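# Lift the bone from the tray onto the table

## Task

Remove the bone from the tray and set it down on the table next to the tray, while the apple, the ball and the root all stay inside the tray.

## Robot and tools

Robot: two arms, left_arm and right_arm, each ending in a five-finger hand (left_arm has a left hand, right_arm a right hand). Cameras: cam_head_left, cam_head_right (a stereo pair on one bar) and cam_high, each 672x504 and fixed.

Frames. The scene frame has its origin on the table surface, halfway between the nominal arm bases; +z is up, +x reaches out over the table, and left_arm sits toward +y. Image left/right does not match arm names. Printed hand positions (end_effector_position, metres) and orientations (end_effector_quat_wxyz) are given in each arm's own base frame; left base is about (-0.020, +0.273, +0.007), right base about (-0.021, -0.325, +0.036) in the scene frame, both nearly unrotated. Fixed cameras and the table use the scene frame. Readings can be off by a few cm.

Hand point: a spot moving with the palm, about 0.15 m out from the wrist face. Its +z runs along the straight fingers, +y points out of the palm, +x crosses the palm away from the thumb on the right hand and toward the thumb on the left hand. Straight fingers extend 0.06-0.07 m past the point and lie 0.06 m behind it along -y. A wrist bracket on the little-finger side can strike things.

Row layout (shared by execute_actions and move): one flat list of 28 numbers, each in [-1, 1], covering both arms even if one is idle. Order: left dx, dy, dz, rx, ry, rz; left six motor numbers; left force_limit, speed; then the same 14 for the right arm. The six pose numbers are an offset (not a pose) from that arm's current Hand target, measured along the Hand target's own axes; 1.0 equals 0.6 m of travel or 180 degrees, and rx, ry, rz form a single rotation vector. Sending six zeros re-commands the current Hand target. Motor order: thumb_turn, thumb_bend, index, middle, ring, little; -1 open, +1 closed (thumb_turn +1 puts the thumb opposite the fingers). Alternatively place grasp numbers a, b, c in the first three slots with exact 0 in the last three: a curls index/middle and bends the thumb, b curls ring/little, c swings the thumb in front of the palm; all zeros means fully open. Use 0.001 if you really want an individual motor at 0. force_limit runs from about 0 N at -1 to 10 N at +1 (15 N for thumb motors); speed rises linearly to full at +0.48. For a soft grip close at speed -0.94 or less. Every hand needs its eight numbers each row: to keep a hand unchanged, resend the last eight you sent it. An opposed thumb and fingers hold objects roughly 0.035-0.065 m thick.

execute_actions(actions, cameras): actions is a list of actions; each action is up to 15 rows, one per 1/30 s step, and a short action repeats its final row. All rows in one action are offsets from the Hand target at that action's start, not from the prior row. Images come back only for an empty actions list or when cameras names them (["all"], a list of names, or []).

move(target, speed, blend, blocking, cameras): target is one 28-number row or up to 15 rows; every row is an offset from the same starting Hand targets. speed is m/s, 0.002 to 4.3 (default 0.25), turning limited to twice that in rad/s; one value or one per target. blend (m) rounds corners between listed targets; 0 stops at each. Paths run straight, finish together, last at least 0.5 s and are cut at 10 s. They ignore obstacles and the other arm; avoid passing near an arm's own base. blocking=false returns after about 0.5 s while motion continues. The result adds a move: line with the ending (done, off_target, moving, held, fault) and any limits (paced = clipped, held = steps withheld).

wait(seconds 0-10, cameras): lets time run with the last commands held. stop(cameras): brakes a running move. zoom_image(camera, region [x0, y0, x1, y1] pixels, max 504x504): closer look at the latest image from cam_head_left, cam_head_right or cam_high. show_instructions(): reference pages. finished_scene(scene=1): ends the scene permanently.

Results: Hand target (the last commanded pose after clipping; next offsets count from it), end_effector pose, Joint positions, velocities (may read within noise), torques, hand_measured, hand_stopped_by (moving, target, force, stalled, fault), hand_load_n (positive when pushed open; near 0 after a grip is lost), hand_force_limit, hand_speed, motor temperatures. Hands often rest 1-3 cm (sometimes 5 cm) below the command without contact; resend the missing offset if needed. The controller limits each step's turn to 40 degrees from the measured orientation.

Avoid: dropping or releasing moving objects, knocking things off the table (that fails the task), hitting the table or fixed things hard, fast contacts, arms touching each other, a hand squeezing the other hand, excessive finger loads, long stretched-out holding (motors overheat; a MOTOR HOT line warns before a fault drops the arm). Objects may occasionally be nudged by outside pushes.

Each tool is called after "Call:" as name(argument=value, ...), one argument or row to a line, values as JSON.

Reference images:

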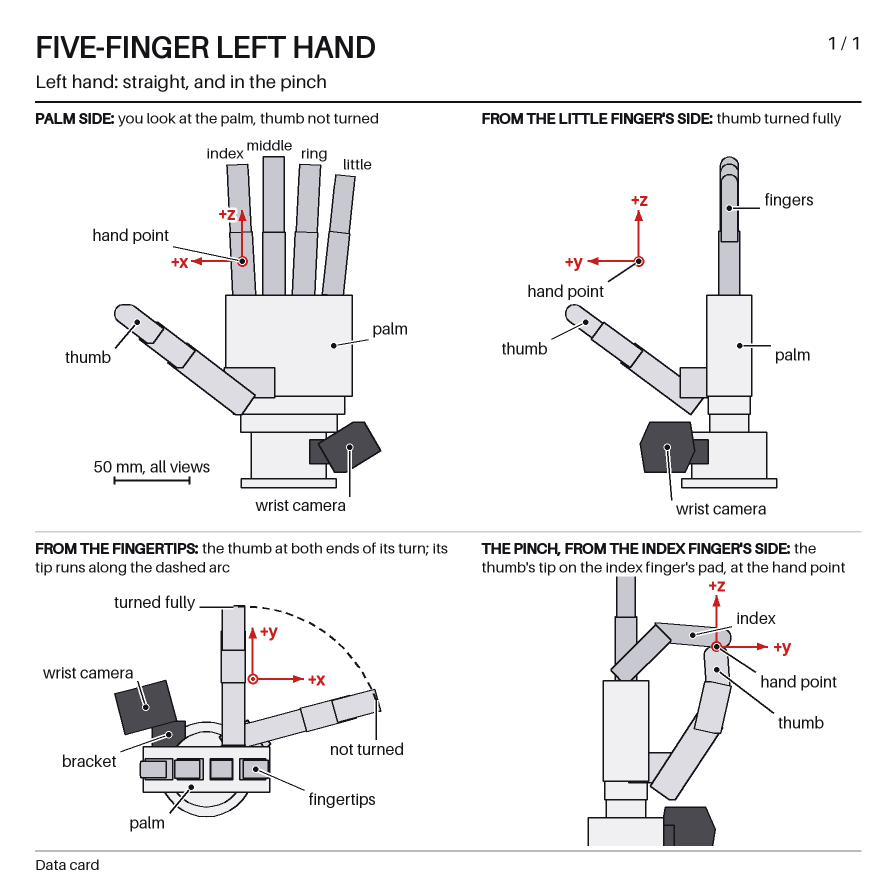

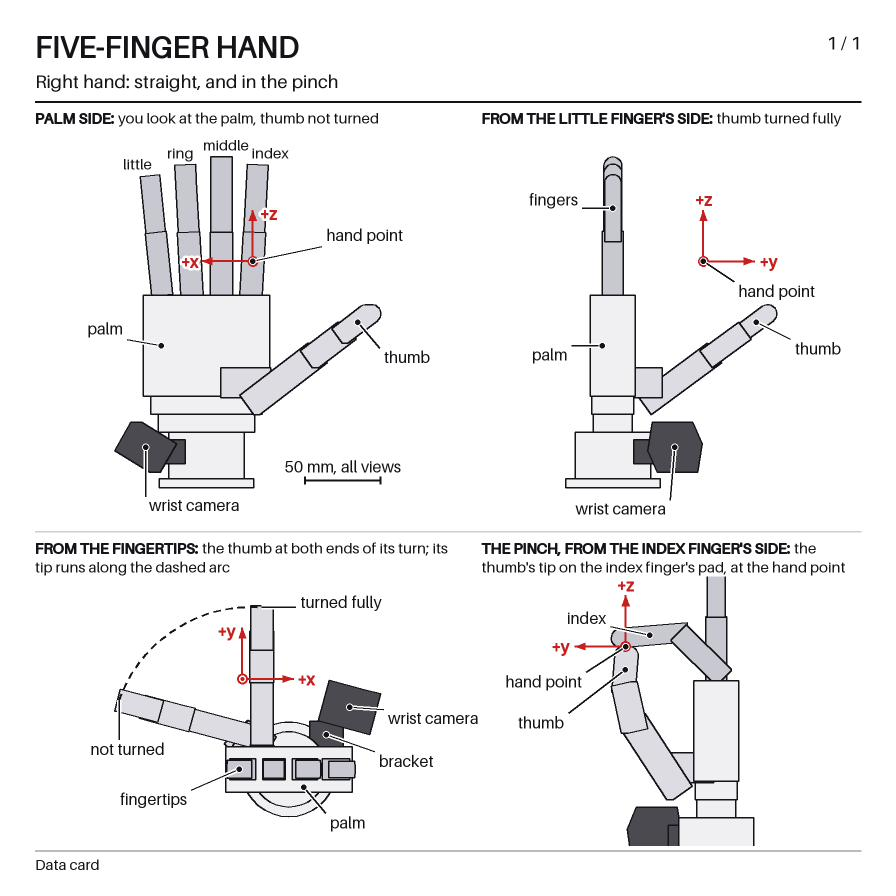

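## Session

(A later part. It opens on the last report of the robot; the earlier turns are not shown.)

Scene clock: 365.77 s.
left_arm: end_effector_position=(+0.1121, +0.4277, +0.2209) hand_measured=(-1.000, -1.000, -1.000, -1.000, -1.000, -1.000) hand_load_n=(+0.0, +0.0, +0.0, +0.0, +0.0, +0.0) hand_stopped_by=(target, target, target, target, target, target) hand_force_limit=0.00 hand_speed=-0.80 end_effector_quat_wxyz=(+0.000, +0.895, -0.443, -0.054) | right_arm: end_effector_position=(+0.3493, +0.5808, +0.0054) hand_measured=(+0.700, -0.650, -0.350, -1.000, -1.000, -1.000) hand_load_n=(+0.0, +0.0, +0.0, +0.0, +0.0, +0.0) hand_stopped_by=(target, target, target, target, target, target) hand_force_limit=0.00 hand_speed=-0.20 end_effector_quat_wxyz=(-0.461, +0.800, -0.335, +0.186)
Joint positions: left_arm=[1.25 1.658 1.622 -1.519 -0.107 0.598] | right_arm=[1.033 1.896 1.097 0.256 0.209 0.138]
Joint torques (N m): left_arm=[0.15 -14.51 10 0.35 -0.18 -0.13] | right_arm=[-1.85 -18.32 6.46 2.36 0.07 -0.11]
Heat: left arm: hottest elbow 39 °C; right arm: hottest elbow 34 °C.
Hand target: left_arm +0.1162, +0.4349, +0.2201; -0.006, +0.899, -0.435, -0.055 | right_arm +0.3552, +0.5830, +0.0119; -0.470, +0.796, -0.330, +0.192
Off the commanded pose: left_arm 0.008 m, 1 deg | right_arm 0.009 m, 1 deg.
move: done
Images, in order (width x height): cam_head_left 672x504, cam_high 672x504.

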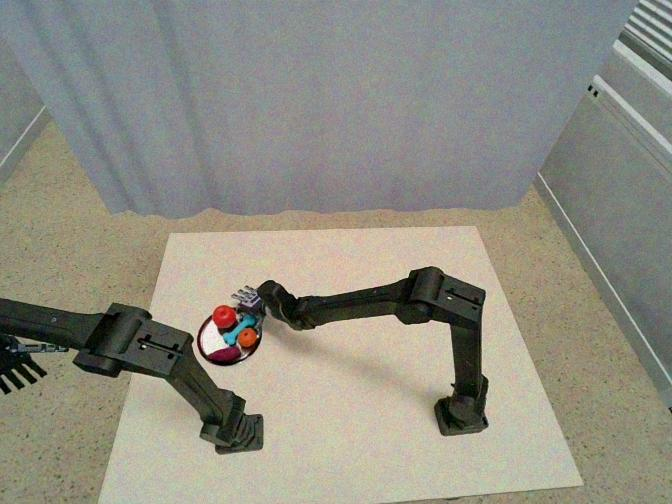

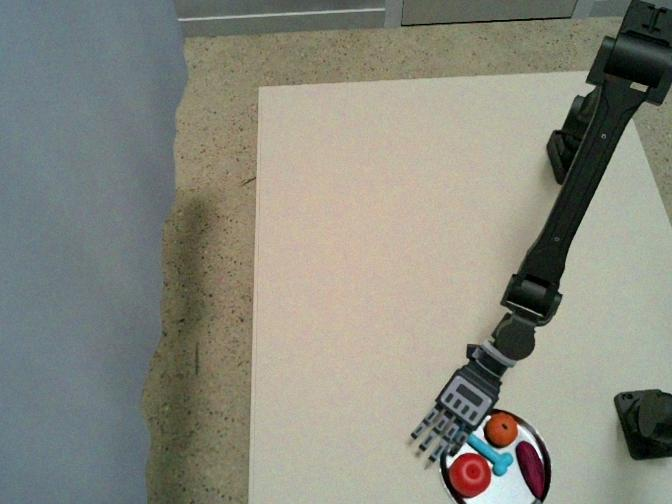

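Call:
move(
  target=[0,0,0,0,0,0,-1,-1,-1,-1,-1,-1,0,-0.8,0.0002,0.0233,0.016,0,0,0,0.7,-0.65,-0.35,-1,-1,-1,0,-0.2],
  speed=0.05,
  cameras=["cam_high","cam_head_left","cam_head_right"],
)

Call:
zoom_image(
  camera="cam_high",
  region=[410, 380, 550, 504],
)

Call:
zoom_image(
  camera="cam_head_left",
  region=[195, 282, 285, 372],
)

Call:
zoom_image(
  camera="cam_head_right",
  region=[205, 275, 295, 365],
)

Scene clock: 374.13 s.
left_arm: end_effector_position=(+0.1121, +0.4277, +0.2209) hand_measured=(-1.000, -1.000, -1.000, -1.000, -1.000, -1.000) hand_load_n=(-0.5, +0.0, +0.0, +0.0, +0.0, +0.0) hand_stopped_by=(target, target, target, target, target, target) hand_force_limit=0.00 hand_speed=-0.80 end_effector_quat_wxyz=(+0.000, +0.895, -0.443, -0.054) | right_arm: end_effector_position=(+0.3511, +0.5838, -0.0061) hand_measured=(+0.700, -0.650, -0.350, -1.000, -1.000, -1.000) hand_load_n=(+0.0, +0.0, +0.0, +0.0, +0.0, +0.0) hand_stopped_by=(target, target, target, target, target, target) hand_force_limit=0.00 hand_speed=-0.20 end_effector_quat_wxyz=(-0.465, +0.798, -0.335, +0.187)
Joint positions: left_arm=[1.25 1.658 1.622 -1.519 -0.107 0.598] | right_arm=[1.033 1.926 1.097 0.295 0.209 0.138]
Joint torques (N m): left_arm=[0.09 -14.51 10 0.34 -0.18 -0.12] | right_arm=[-1.96 -17.85 6.11 2.32 0.04 -0.11]
Heat: left arm: hottest elbow 39 °C; right arm: hottest elbow 34 °C.
Hand target: left_arm +0.1162, +0.4349, +0.2201; -0.006, +0.899, -0.435, -0.055 | right_arm +0.3565, +0.5841, -0.0048; -0.470, +0.796, -0.330, +0.192
Off the commanded pose: left_arm 0.008 m, 1 deg | right_arm 0.005 m, 1 deg.
move: done

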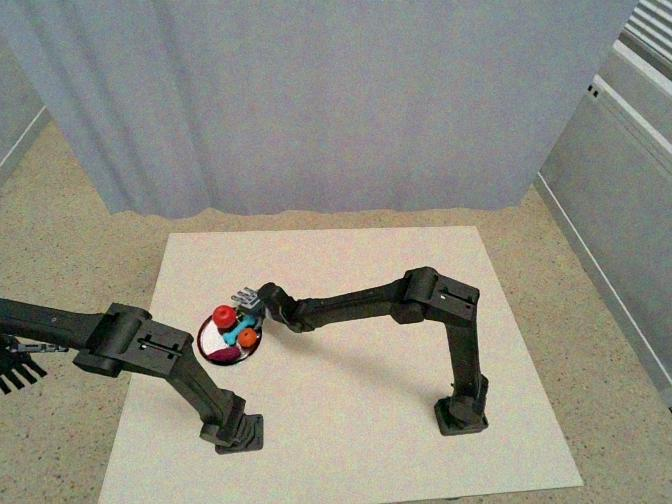

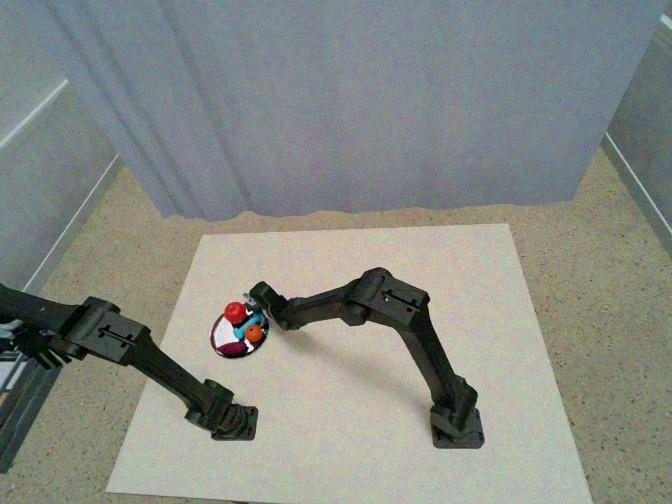

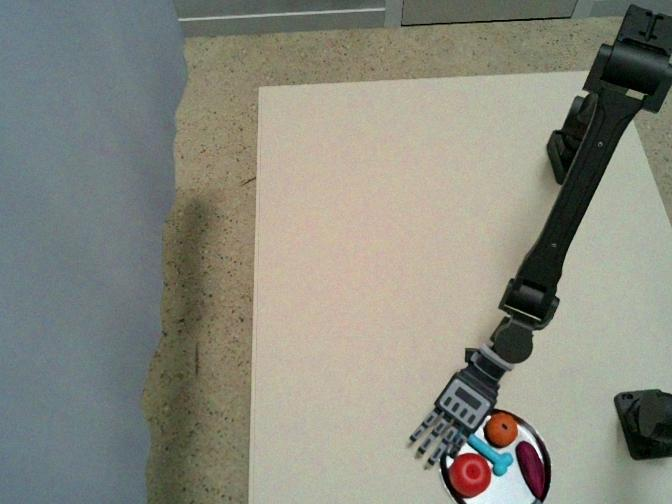

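Scaled by 3.600 from the camera's 672x504 image, which has a finer 960x720 frame.

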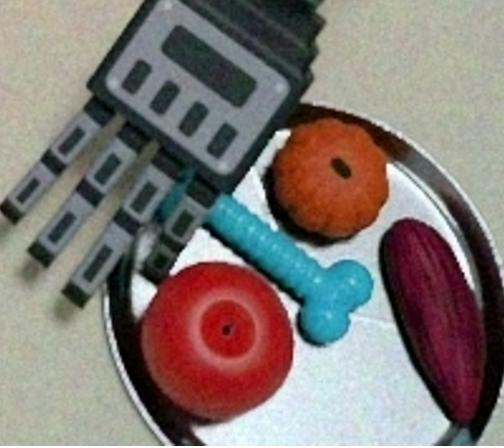

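Scaled by 5.600 from the camera's 672x504 image, which has a finer 960x720 frame.

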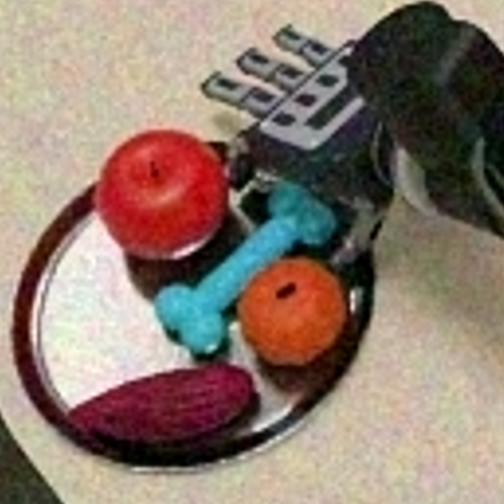

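Scaled by 5.600 from the camera's 672x504 image, which has a finer 960x720 frame.

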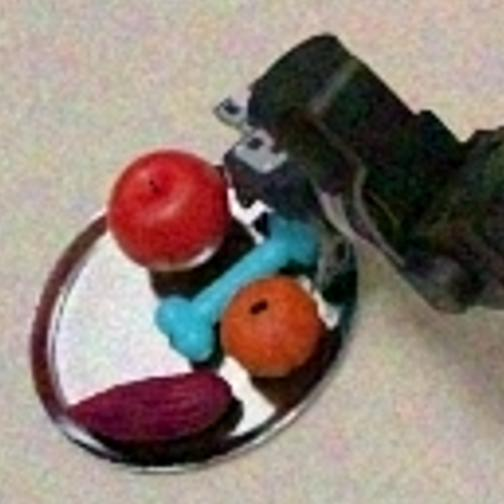

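Call:
move(
  target=[0,0,0,0,0,0,-1,-1,-1,-1,-1,-1,0,-0.8,0.0015,0.0142,0.0055,0,0,0,0.7,-0.65,-0.35,-1,-1,-1,0,-0.2],
  speed=0.05,
)

Scene clock: 379.33 s.
left_arm: end_effector_position=(+0.1121, +0.4277, +0.2209) hand_measured=(-1.000, -1.000, -1.000, -1.000, -1.000, -1.000) hand_load_n=(+0.0, +0.0, +0.0, +0.0, +0.0, +0.5) hand_stopped_by=(target, target, target, target, target, target) hand_force_limit=0.00 hand_speed=-0.80 end_effector_quat_wxyz=(+0.000, +0.895, -0.443, -0.054) | right_arm: end_effector_position=(+0.3528, +0.5867, -0.0060) hand_measured=(+0.700, -0.650, -0.350, -1.000, -1.000, -1.000) hand_load_n=(+0.0, +0.0, +0.0, +0.0, +0.0, +0.5) hand_stopped_by=(target, target, target, target, target, target) hand_force_limit=0.00 hand_speed=-0.20 end_effector_quat_wxyz=(-0.472, +0.794, -0.334, +0.187)
Joint positions: left_arm=[1.25 1.658 1.622 -1.519 -0.107 0.598] | right_arm=[1.033 1.933 1.097 0.319 0.209 0.138]
Joint torques (N m): left_arm=[0.09 -14.51 10.02 0.35 -0.18 -0.12] | right_arm=[-2.08 -17.44 5.65 2.37 0 -0.11]
Heat: left arm: hottest elbow 39 °C; right arm: hottest elbow 33 °C.
Hand target: left_arm +0.1162, +0.4349, +0.2201; -0.006, +0.899, -0.435, -0.055 | right_arm +0.3562, +0.5827, -0.0138; -0.470, +0.796, -0.330, +0.192
Off the commanded pose: left_arm 0.008 m, 1 deg | right_arm 0.010 m, 1 deg.
move: done

Call:
move(
  target=[0,0,0,0,0,0,-1,-1,-1,-1,-1,-1,0,-0.8,0.0001,0.0217,-0.0015,-0.0083,0,0,0.7,-0.65,-0.35,-1,-1,-1,0,-0.2],
  speed=0.05,
)

Scene clock: 386.73 s.
left_arm: end_effector_position=(+0.1121, +0.4277, +0.2209) hand_measured=(-1.000, -1.000, -1.000, -1.000, -1.000, -1.000) hand_load_n=(+0.0, +0.0, +0.0, +0.0, +0.0, +0.0) hand_stopped_by=(target, target, target, target, target, target) hand_force_limit=0.00 hand_speed=-0.80 end_effector_quat_wxyz=(+0.000, +0.895, -0.443, -0.054) | right_arm: end_effector_position=(+0.3523, +0.5859, -0.0071) hand_measured=(+0.700, -0.650, -0.350, -1.000, -1.000, -1.000) hand_load_n=(+0.0, -1.5, +0.0, -0.5, +0.0, +0.0) hand_stopped_by=(target, target, target, target, target, target) hand_force_limit=0.00 hand_speed=-0.20 end_effector_quat_wxyz=(-0.471, +0.795, -0.334, +0.187)
Joint positions: left_arm=[1.25 1.658 1.622 -1.519 -0.107 0.598] | right_arm=[1.033 1.934 1.095 0.32 0.208 0.138]
Joint torques (N m): left_arm=[0.09 -14.51 10 0.35 -0.18 -0.12] | right_arm=[-2.02 -16.67 5.24 1.95 -0.06 -0.06]
Heat: left arm: hottest elbow 39 °C; right arm: hottest elbow 33 °C.
Hand target: left_arm +0.1162, +0.4349, +0.2201; -0.006, +0.899, -0.435, -0.055 | right_arm +0.3511, +0.5776, -0.0249; -0.459, +0.802, -0.333, +0.188
Off the commanded pose: left_arm 0.008 m, 1 deg | right_arm 0.020 m, 2 deg.
move: off_target (right_arm)

Call:
move(
  target=[0,0,0,0,0,0,-1,-1,-1,-1,-1,-1,0,-0.8,-0.0063,-0.023,-0.0033,0,0,0,0.7,-0.65,-0.25,-1,-1,-1,-0.2,-0.8],
  speed=0.05,
  cameras=["cam_high","cam_head_left","cam_head_right"],
)

Call:
zoom_image(
  camera="cam_high",
  region=[410, 380, 550, 504],
)

Call:
zoom_image(
  camera="cam_head_left",
  region=[225, 292, 285, 352],
)

Call:
zoom_image(
  camera="cam_head_right",
  region=[235, 282, 295, 342],
)

Scene clock: 405.07 s.
left_arm: end_effector_position=(+0.1121, +0.4277, +0.2209) hand_measured=(-1.000, -1.000, -1.000, -1.000, -1.000, -1.000) hand_load_n=(+0.0, +0.0, +0.0, +0.0, +0.0, +0.0) hand_stopped_by=(target, target, target, target, target, target) hand_force_limit=0.00 hand_speed=-0.80 end_effector_quat_wxyz=(+0.000, +0.895, -0.443, -0.054) | right_arm: end_effector_position=(+0.3515, +0.5847, -0.0085) hand_measured=(+0.700, -0.650, -0.250, -1.000, -1.000, -1.000) hand_load_n=(+0.0, -2.5, +0.0, +0.0, +0.0, +0.0) hand_stopped_by=(target, target, target, target, target, target) hand_force_limit=-0.20 hand_speed=-0.80 end_effector_quat_wxyz=(-0.468, +0.796, -0.334, +0.187)
Joint positions: left_arm=[1.25 1.658 1.622 -1.519 -0.107 0.598] | right_arm=[1.033 1.933 1.095 0.312 0.208 0.138]
Joint torques (N m): left_arm=[0.09 -14.51 10 0.34 -0.18 -0.12] | right_arm=[-1.61 -17.96 6.8 0.83 0.07 -0.04]
Motor temperatures (°C): left_arm=[21 30 39 27 23 21] | right_arm=[21 32 32 23 21 24]
Heat: left arm: hottest elbow 39 °C; right arm: hottest shoulder 32 °C.
Hand target: left_arm +0.1162, +0.4349, +0.2201; -0.006, +0.899, -0.435, -0.055 | right_arm +0.3522, +0.5839, -0.0121; -0.459, +0.802, -0.333, +0.188
Off the commanded pose: left_arm 0.008 m, 1 deg | right_arm 0.004 m, 1 deg.
move: done

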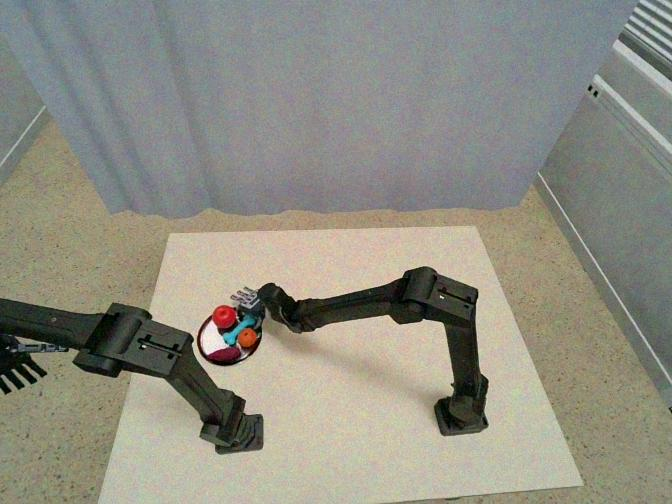

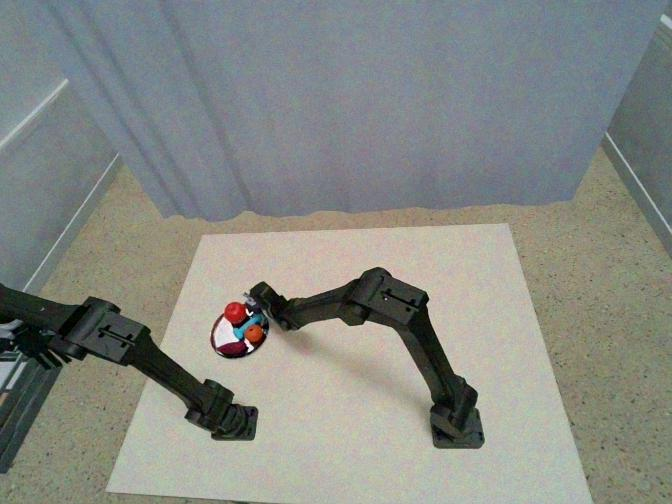

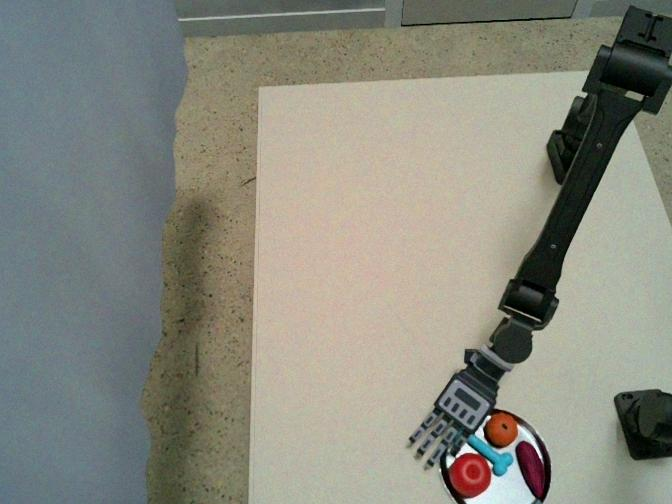

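Scaled by 3.600 from the camera's 672x504 image, which has a finer 960x720 frame.

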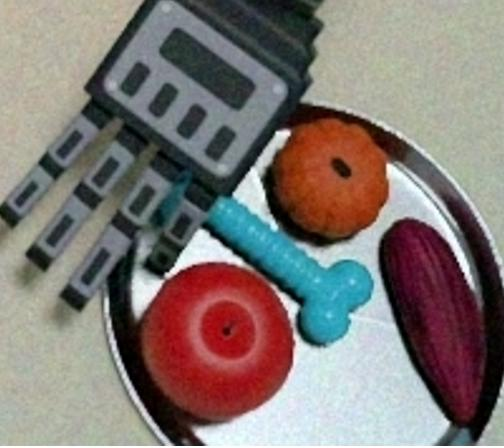

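Scaled by 8.400 from the camera's 672x504 image, which has a finer 960x720 frame.

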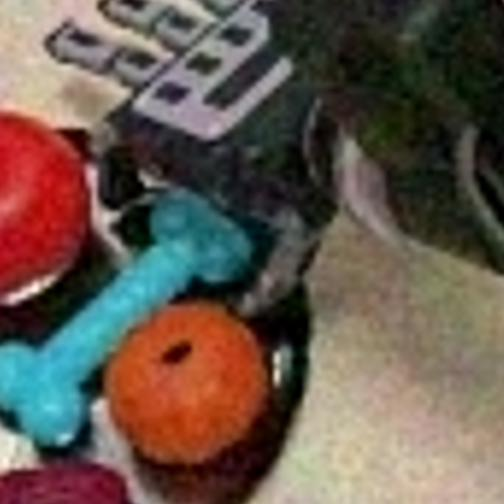

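Scaled by 8.400 from the camera's 672x504 image, which has a finer 960x720 frame.

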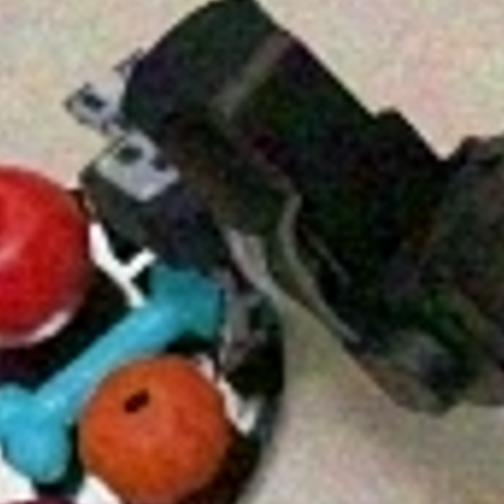

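Call:
move(
  target=[0,0,0,0,0,0,-1,-1,-1,-1,-1,-1,0,-0.8,0,0,0,0,0,0,0.7,0.0,0.3,-1,-1,-1,-0.2,-0.92],
  speed=0.05,
  cameras=["cam_high","cam_head_left","cam_head_right"],
)

Call:
zoom_image(
  camera="cam_high",
  region=[410, 380, 550, 504],
)

Call:
zoom_image(
  camera="cam_head_left",
  region=[225, 292, 285, 352],
)

Scene clock: 414.77 s.
left_arm: end_effector_position=(+0.1121, +0.4277, +0.2209) hand_measured=(-1.000, -1.000, -1.000, -1.000, -1.000, -1.000) hand_load_n=(+0.0, +0.0, +0.0, +0.0, +0.0, +0.0) hand_stopped_by=(target, target, target, target, target, target) hand_force_limit=0.00 hand_speed=-0.80 end_effector_quat_wxyz=(+0.000, +0.895, -0.443, -0.054) | right_arm: end_effector_position=(+0.3507, +0.5834, -0.0095) hand_measured=(+0.700, -0.562, -0.080, -1.000, -1.000, -1.000) hand_load_n=(+0.5, +5.5, +5.5, -0.5, +0.0, +0.0) hand_stopped_by=(target, force, force, target, target, target) hand_force_limit=-0.20 hand_speed=-0.92 end_effector_quat_wxyz=(-0.465, +0.798, -0.335, +0.186)
Joint positions: left_arm=[1.25 1.658 1.622 -1.519 -0.107 0.598] | right_arm=[1.033 1.932 1.095 0.302 0.208 0.138]
Joint torques (N m): left_arm=[0.09 -14.45 10 0.35 -0.18 -0.12] | right_arm=[-1.61 -17.85 6.75 1.22 0.08 -0.04]
Heat: left arm: hottest elbow 39 °C; right arm: hottest shoulder 32 °C.
Hand target: left_arm +0.1162, +0.4349, +0.2201; -0.006, +0.899, -0.435, -0.055 | right_arm +0.3522, +0.5839, -0.0121; -0.459, +0.802, -0.333, +0.188
Off the commanded pose: left_arm 0.008 m, 1 deg | right_arm 0.003 m, 1 deg.
move: done

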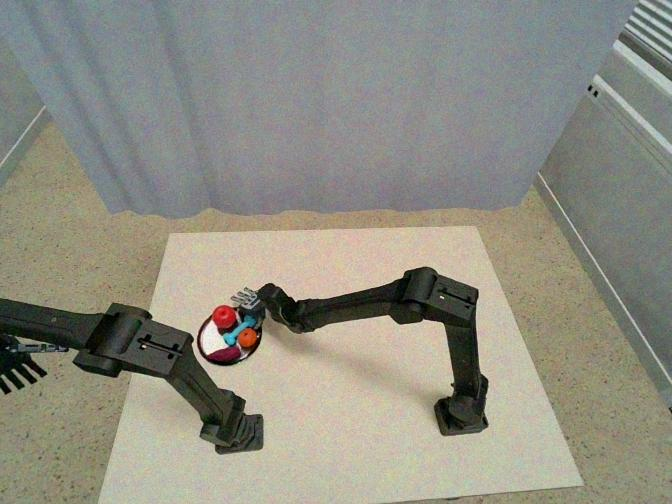

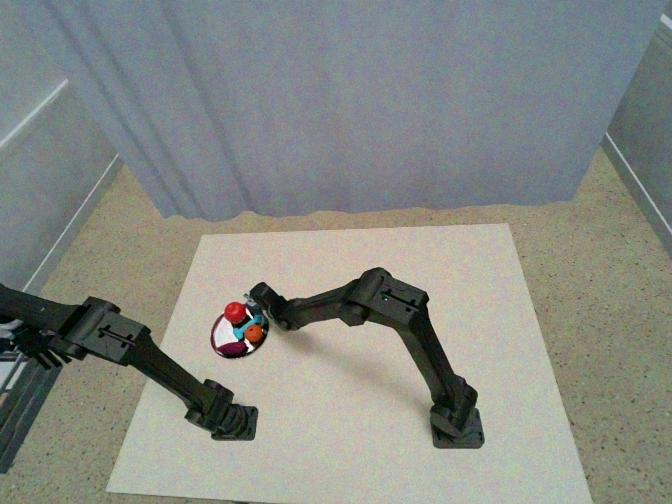

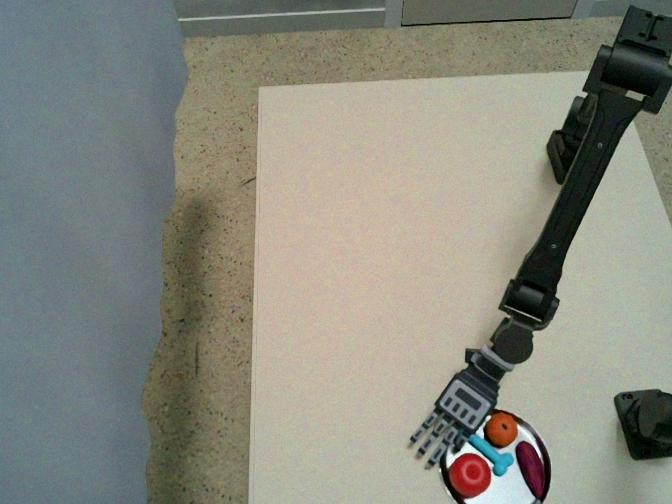

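Scaled by 3.600 from the camera's 672x504 image, which has a finer 960x720 frame.

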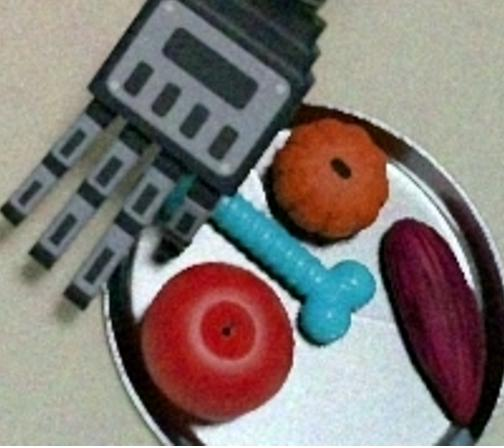

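Scaled by 8.400 from the camera's 672x504 image, which has a finer 960x720 frame.

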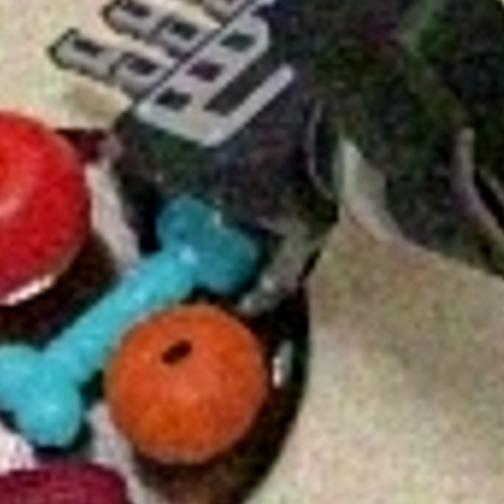

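Call:
move(
  target=[0,0,0,0,0,0,-1,-1,-1,-1,-1,-1,0,-0.8,-0.0006,-0.1292,-0.0762,0,0,0,0.7,0.0,0.3,-1,-1,-1,-0.2,-0.92],
  speed=0.08,
  cameras=["cam_high","cam_head_left","cam_head_right"],
)

Call:
zoom_image(
  camera="cam_high",
  region=[400, 350, 550, 504],
)

Call:
zoom_image(
  camera="cam_head_left",
  region=[205, 262, 295, 352],
)

Scene clock: 422.40 s.
left_arm: end_effector_position=(+0.1121, +0.4277, +0.2209) hand_measured=(-1.000, -1.000, -1.000, -1.000, -1.000, -1.000) hand_load_n=(+0.0, +0.0, +0.0, +0.0, +0.0, +0.0) hand_stopped_by=(target, target, target, target, target, target) hand_force_limit=0.00 hand_speed=-0.80 end_effector_quat_wxyz=(+0.000, +0.895, -0.443, -0.054) | right_arm: end_effector_position=(+0.3373, +0.5608, +0.0346) hand_measured=(+0.700, -0.562, -0.080, -1.000, -1.000, -1.000) hand_load_n=(+0.5, +6.0, +5.5, +0.0, -0.5, +0.0) hand_stopped_by=(target, force, force, target, target, target) hand_force_limit=-0.20 hand_speed=-0.92 end_effector_quat_wxyz=(-0.426, +0.819, -0.338, +0.181)
Joint positions: left_arm=[1.25 1.658 1.622 -1.519 -0.107 0.598] | right_arm=[1.033 1.798 1.099 0.075 0.208 0.138]
Joint torques (N m): left_arm=[0.09 -14.51 9.99 0.35 -0.18 -0.12] | right_arm=[-1.61 -19.66 10.65 1.47 0.1 -0.04]
Heat: left arm: hottest elbow 39 °C; right arm: hottest shoulder 33 °C.
Hand target: left_arm +0.1162, +0.4349, +0.2201; -0.006, +0.899, -0.435, -0.055 | right_arm +0.3522, +0.5839, +0.0779; -0.459, +0.802, -0.333, +0.188
Off the commanded pose: left_arm 0.008 m, 1 deg | right_arm 0.051 m, 4 deg.
move: off_target (right_arm)

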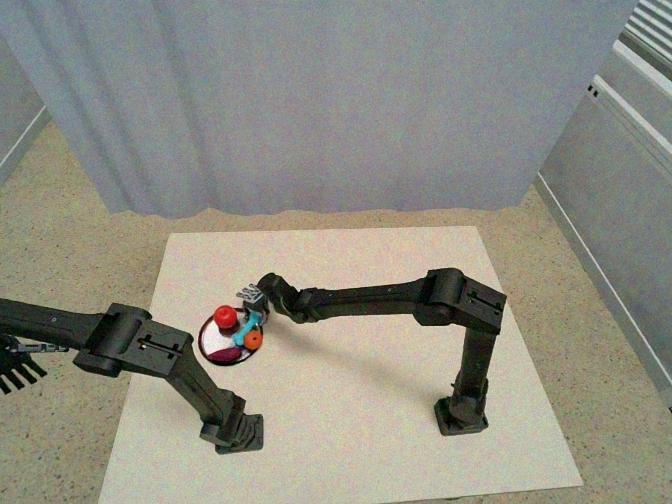

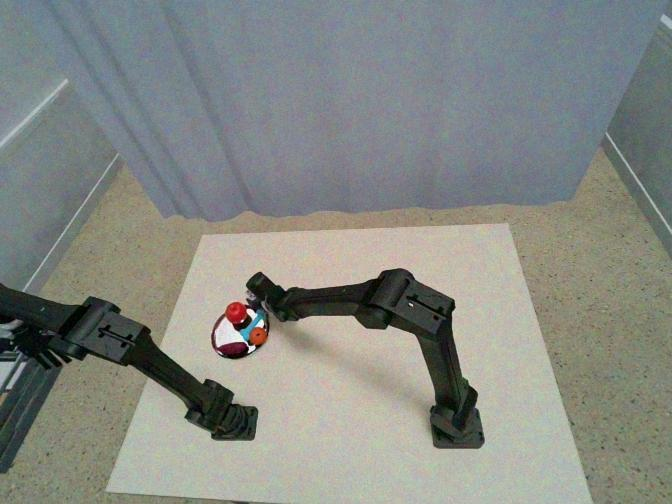

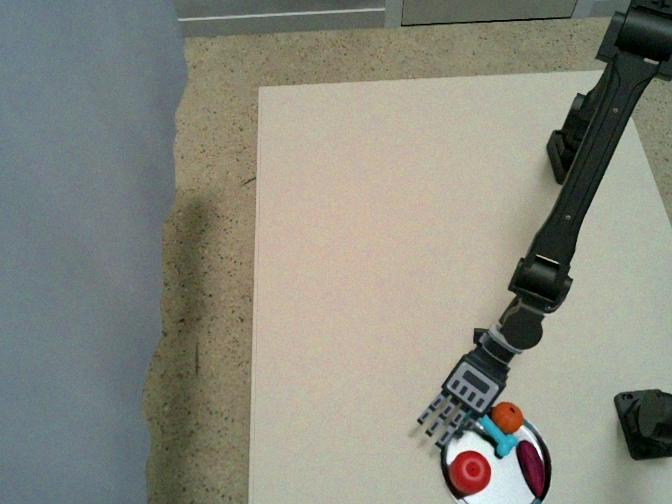

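Scaled by 3.273 from the camera's 672x504 image, which has a finer 960x720 frame.

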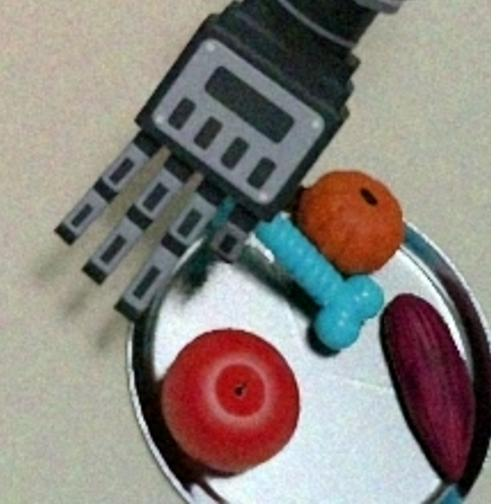

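Scaled by 5.600 from the camera's 672x504 image, which has a finer 960x720 frame.

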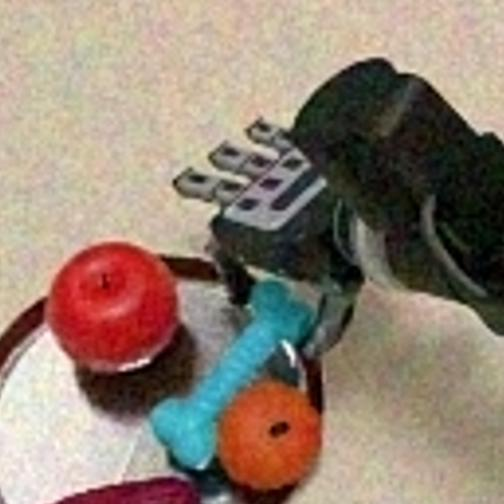

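Call:
move(
  target=[0,0,0,0,0,0,-1,-1,-1,-1,-1,-1,0,-0.8,-0.0137,-0.128,-0.0195,0,0,0,0.7,0.0,0.3,-1,-1,-1,-0.2,-0.92],
  speed=0.08,
  cameras=["cam_high","cam_head_left","cam_head_right"],
)

Call:
zoom_image(
  camera="cam_high",
  region=[400, 350, 550, 504],
)

Call:
zoom_image(
  camera="cam_head_left",
  region=[195, 262, 295, 362],
)

Scene clock: 430.13 s.
left_arm: end_effector_position=(+0.1121, +0.4277, +0.2209) hand_measured=(-1.000, -1.000, -1.000, -1.000, -1.000, -1.000) hand_load_n=(+0.0, +0.0, +0.0, +0.0, +0.0, +0.0) hand_stopped_by=(target, target, target, target, target, target) hand_force_limit=0.00 hand_speed=-0.80 end_effector_quat_wxyz=(+0.000, +0.895, -0.443, -0.054) | right_arm: end_effector_position=(+0.3534, +0.5877, +0.0996) hand_measured=(+0.700, -0.562, -0.080, -1.000, -1.000, -1.000) hand_load_n=(+0.0, +5.5, +5.0, +0.0, +0.0, +0.0) hand_stopped_by=(target, force, force, target, target, target) hand_force_limit=-0.20 hand_speed=-0.92 end_effector_quat_wxyz=(-0.422, +0.821, -0.338, +0.180)
Joint positions: left_arm=[1.25 1.658 1.622 -1.519 -0.107 0.598] | right_arm=[1.033 1.771 1.271 -0.132 0.209 0.138]
Joint torques (N m): left_arm=[0.15 -14.51 10.02 0.35 -0.18 -0.13] | right_arm=[-1.44 -20.42 12 1.48 0.11 -0.04]
Heat: left arm: hottest elbow 39 °C; right arm: hottest elbow 34 °C.
Hand target: left_arm +0.1162, +0.4349, +0.2201; -0.006, +0.899, -0.435, -0.055 | right_arm +0.3670, +0.6100, +0.1502; -0.459, +0.802, -0.333, +0.188
Off the commanded pose: left_arm 0.008 m, 1 deg | right_arm 0.057 m, 5 deg.
move: off_target (right_arm)

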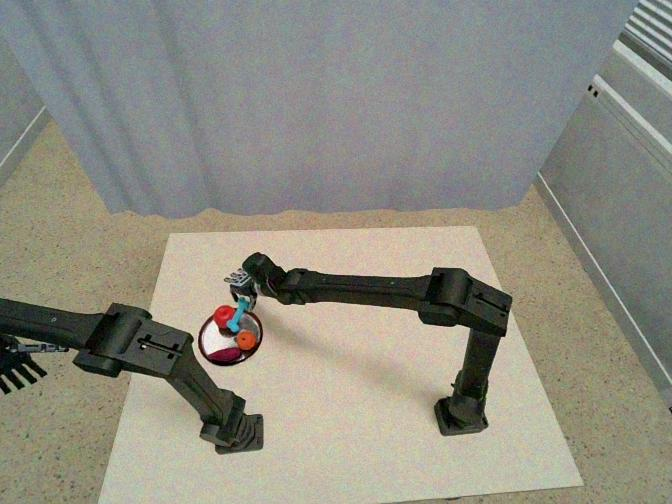

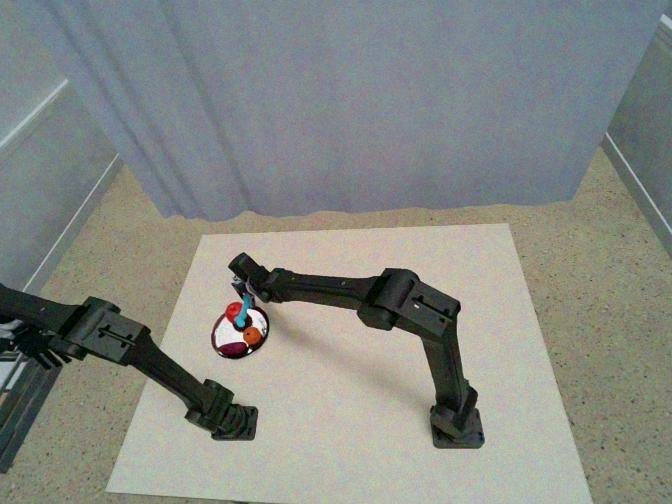

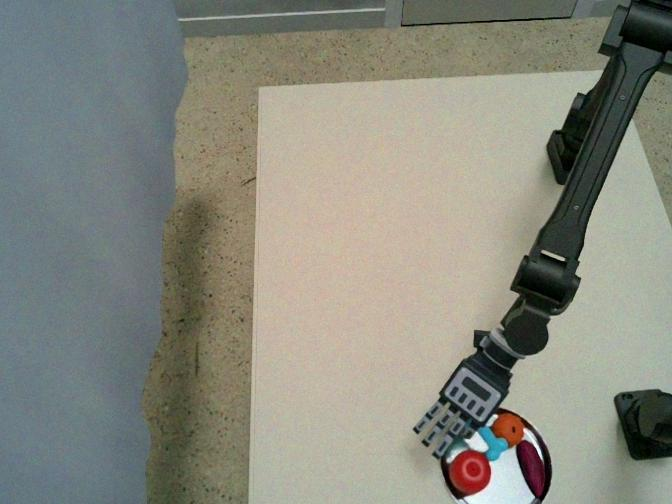

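Scaled by 3.273 from the camera's 672x504 image, which has a finer 960x720 frame.

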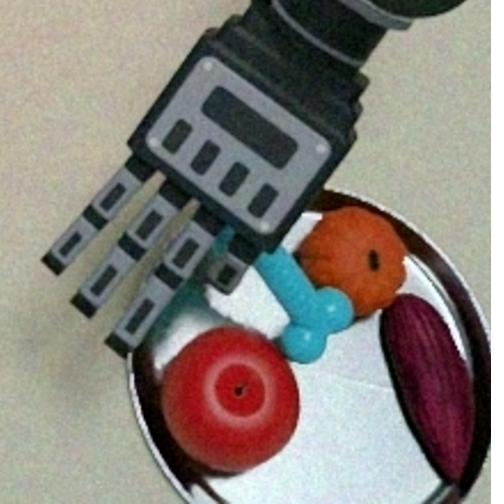

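Scaled by 5.040 from the camera's 672x504 image, which has a finer 960x720 frame.

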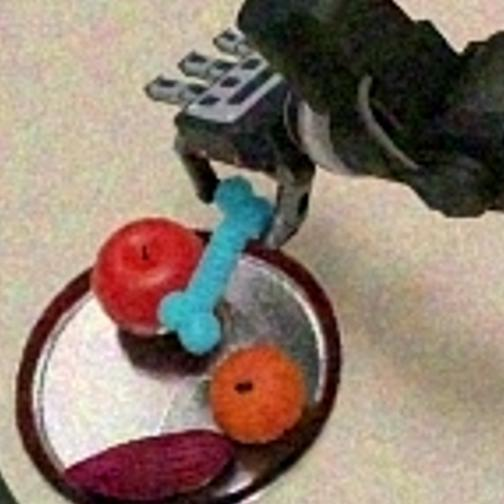

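Call:
move(
  target=[
    [0,0,0,0,0,0,-1,-1,-1,-1,-1,-1,0,-0.8,-0.0003,-0.0718,-0.0424,0,0,0,0.7,0.0,0.3,-1,-1,-1,-0.2,-0.92],
    [0,0,0,0,0,0,-1,-1,-1,-1,-1,-1,0,-0.8,0.3237,-0.0412,-0.0642,0,0,0,0.7,0.0,0.3,-1,-1,-1,-0.2,-0.92],
  ],
  speed=0.1,
  blend=[0.02,0],
  cameras=["cam_high","cam_head_left","cam_head_right"],
)

Call:
zoom_image(
  camera="cam_high",
  region=[340, 300, 560, 504],
)

Call:
zoom_image(
  camera="cam_head_left",
  region=[195, 222, 335, 362],
)

Call:
zoom_image(
  camera="cam_head_right",
  region=[205, 222, 345, 362],
)

Scene clock: 444.23 s.
left_arm: end_effector_position=(+0.1121, +0.4277, +0.2209) hand_measured=(-1.000, -1.000, -1.000, -1.000, -1.000, -1.000) hand_load_n=(+0.0, +0.0, +0.0, +0.0, +0.0, +0.0) hand_stopped_by=(target, target, target, target, target, target) hand_force_limit=0.00 hand_speed=-0.80 end_effector_quat_wxyz=(+0.000, +0.895, -0.443, -0.054) | right_arm: end_effector_position=(+0.4862, +0.4570, +0.1659) hand_measured=(+0.700, -0.562, -0.080, -1.000, -1.000, -1.000) hand_load_n=(+0.0, +6.0, +5.0, +0.0, +0.0, +0.0) hand_stopped_by=(target, force, force, target, target, target) hand_force_limit=-0.20 hand_speed=-0.92 end_effector_quat_wxyz=(-0.439, +0.811, -0.344, +0.175)
Joint positions: left_arm=[1.25 1.658 1.622 -1.519 -0.107 0.598] | right_arm=[0.687 1.659 1.291 -0.221 -0.087 -0.035]
Joint torques (N m): left_arm=[0.09 -14.56 10 0.35 -0.18 -0.13] | right_arm=[-1.79 -19.6 7.99 2.44 -0.17 -0.11]
Heat: left arm: hottest elbow 39 °C; right arm: hottest elbow 34 °C.
Hand target: left_arm +0.1162, +0.4349, +0.2201; -0.006, +0.899, -0.435, -0.055 | right_arm +0.4901, +0.4581, +0.1900; -0.459, +0.802, -0.333, +0.188
Off the commanded pose: left_arm 0.008 m, 1 deg | right_arm 0.025 m, 3 deg.
move: off_target (right_arm)

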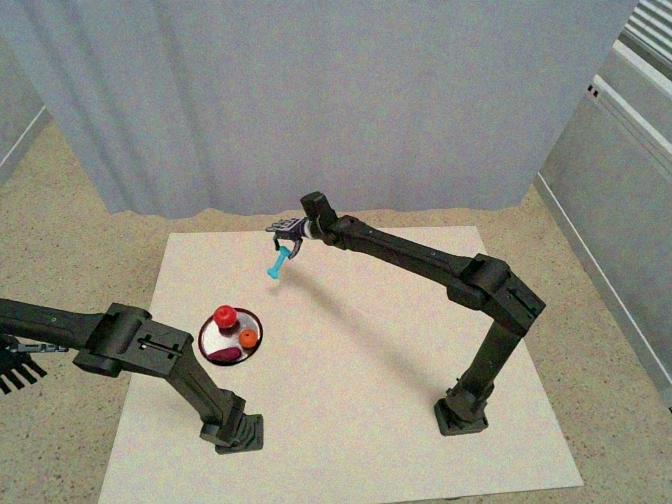

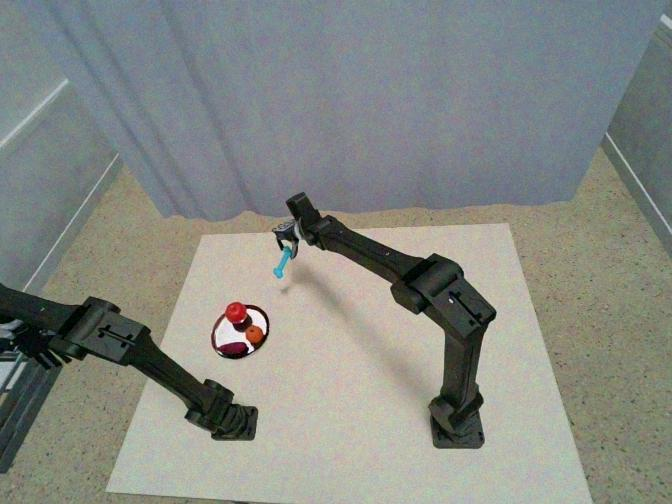

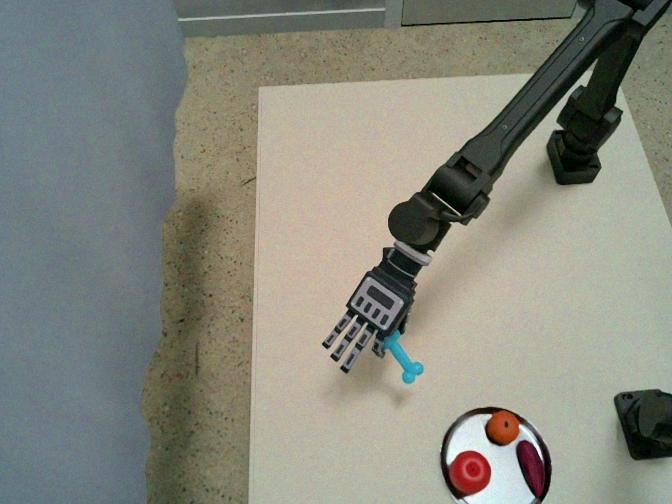

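Scaled by 2.291 from the camera's 672x504 image, which has a finer 960x720 frame.

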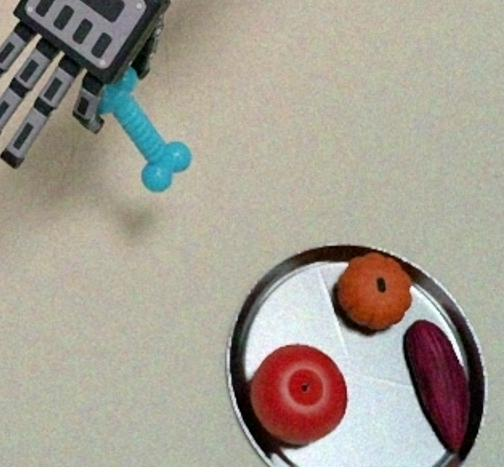

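Scaled by 3.600 from the camera's 672x504 image, which has a finer 960x720 frame.

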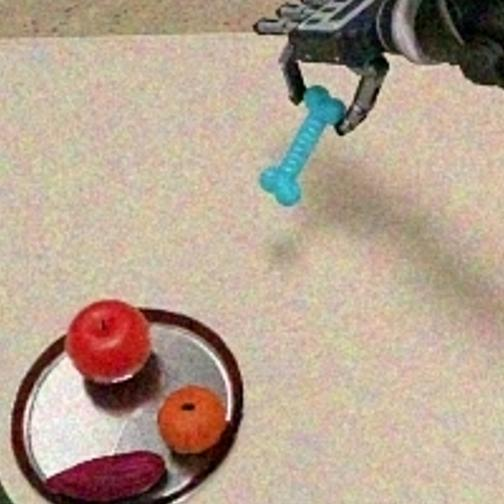

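Scaled by 3.600 from the camera's 672x504 image, which has a finer 960x720 frame.

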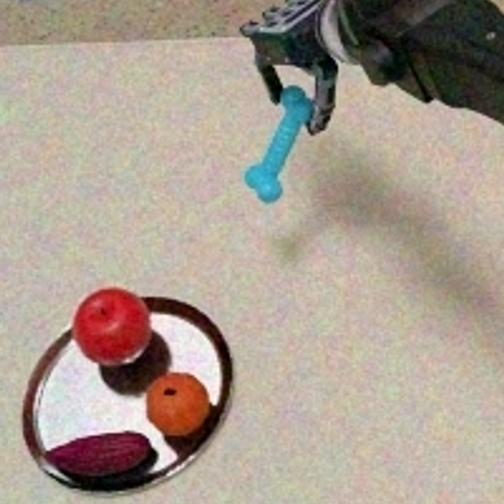

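Call:
move(
  target=[0,0,0,0,0,0,-1,-1,-1,-1,-1,-1,0,-0.8,0.0005,0.1005,0.0593,0,0,0,0.7,0.0,0.3,-1,-1,-1,-0.2,-0.92],
  speed=0.1,
)

Scene clock: 481.30 s.
left_arm: end_effector_position=(+0.1121, +0.4277, +0.2209) hand_measured=(-1.000, -1.000, -1.000, -1.000, -1.000, -1.000) hand_load_n=(+0.0, +0.0, +0.0, +0.0, +0.0, +0.0) hand_stopped_by=(target, target, target, target, target, target) hand_force_limit=0.00 hand_speed=-0.80 end_effector_quat_wxyz=(+0.000, +0.895, -0.443, -0.054) | right_arm: end_effector_position=(+0.4842, +0.4553, +0.1075) hand_measured=(+0.700, -0.562, -0.080, -1.000, -1.000, -1.000) hand_load_n=(+0.0, +5.5, +5.0, +0.0, +0.0, +0.0) hand_stopped_by=(target, force, force, target, target, target) hand_force_limit=-0.20 hand_speed=-0.92 end_effector_quat_wxyz=(-0.446, +0.808, -0.342, +0.178)
Joint positions: left_arm=[1.25 1.658 1.622 -1.519 -0.107 0.598] | right_arm=[0.687 1.716 1.186 -0.042 -0.087 -0.036]
Joint torques (N m): left_arm=[0.15 -14.45 10.02 0.35 -0.18 -0.12] | right_arm=[-1.73 -17.9 7.8 2.5 -0.17 -0.09]
Heat: left arm: hottest elbow 40 °C; right arm: hottest elbow 35 °C.
Hand target: left_arm +0.1162, +0.4349, +0.2201; -0.006, +0.899, -0.435, -0.055 | right_arm +0.4902, +0.4581, +0.1202; -0.459, +0.802, -0.333, +0.188
Off the commanded pose: left_arm 0.008 m, 1 deg | right_arm 0.014 m, 2 deg.
move: off_target (right_arm)


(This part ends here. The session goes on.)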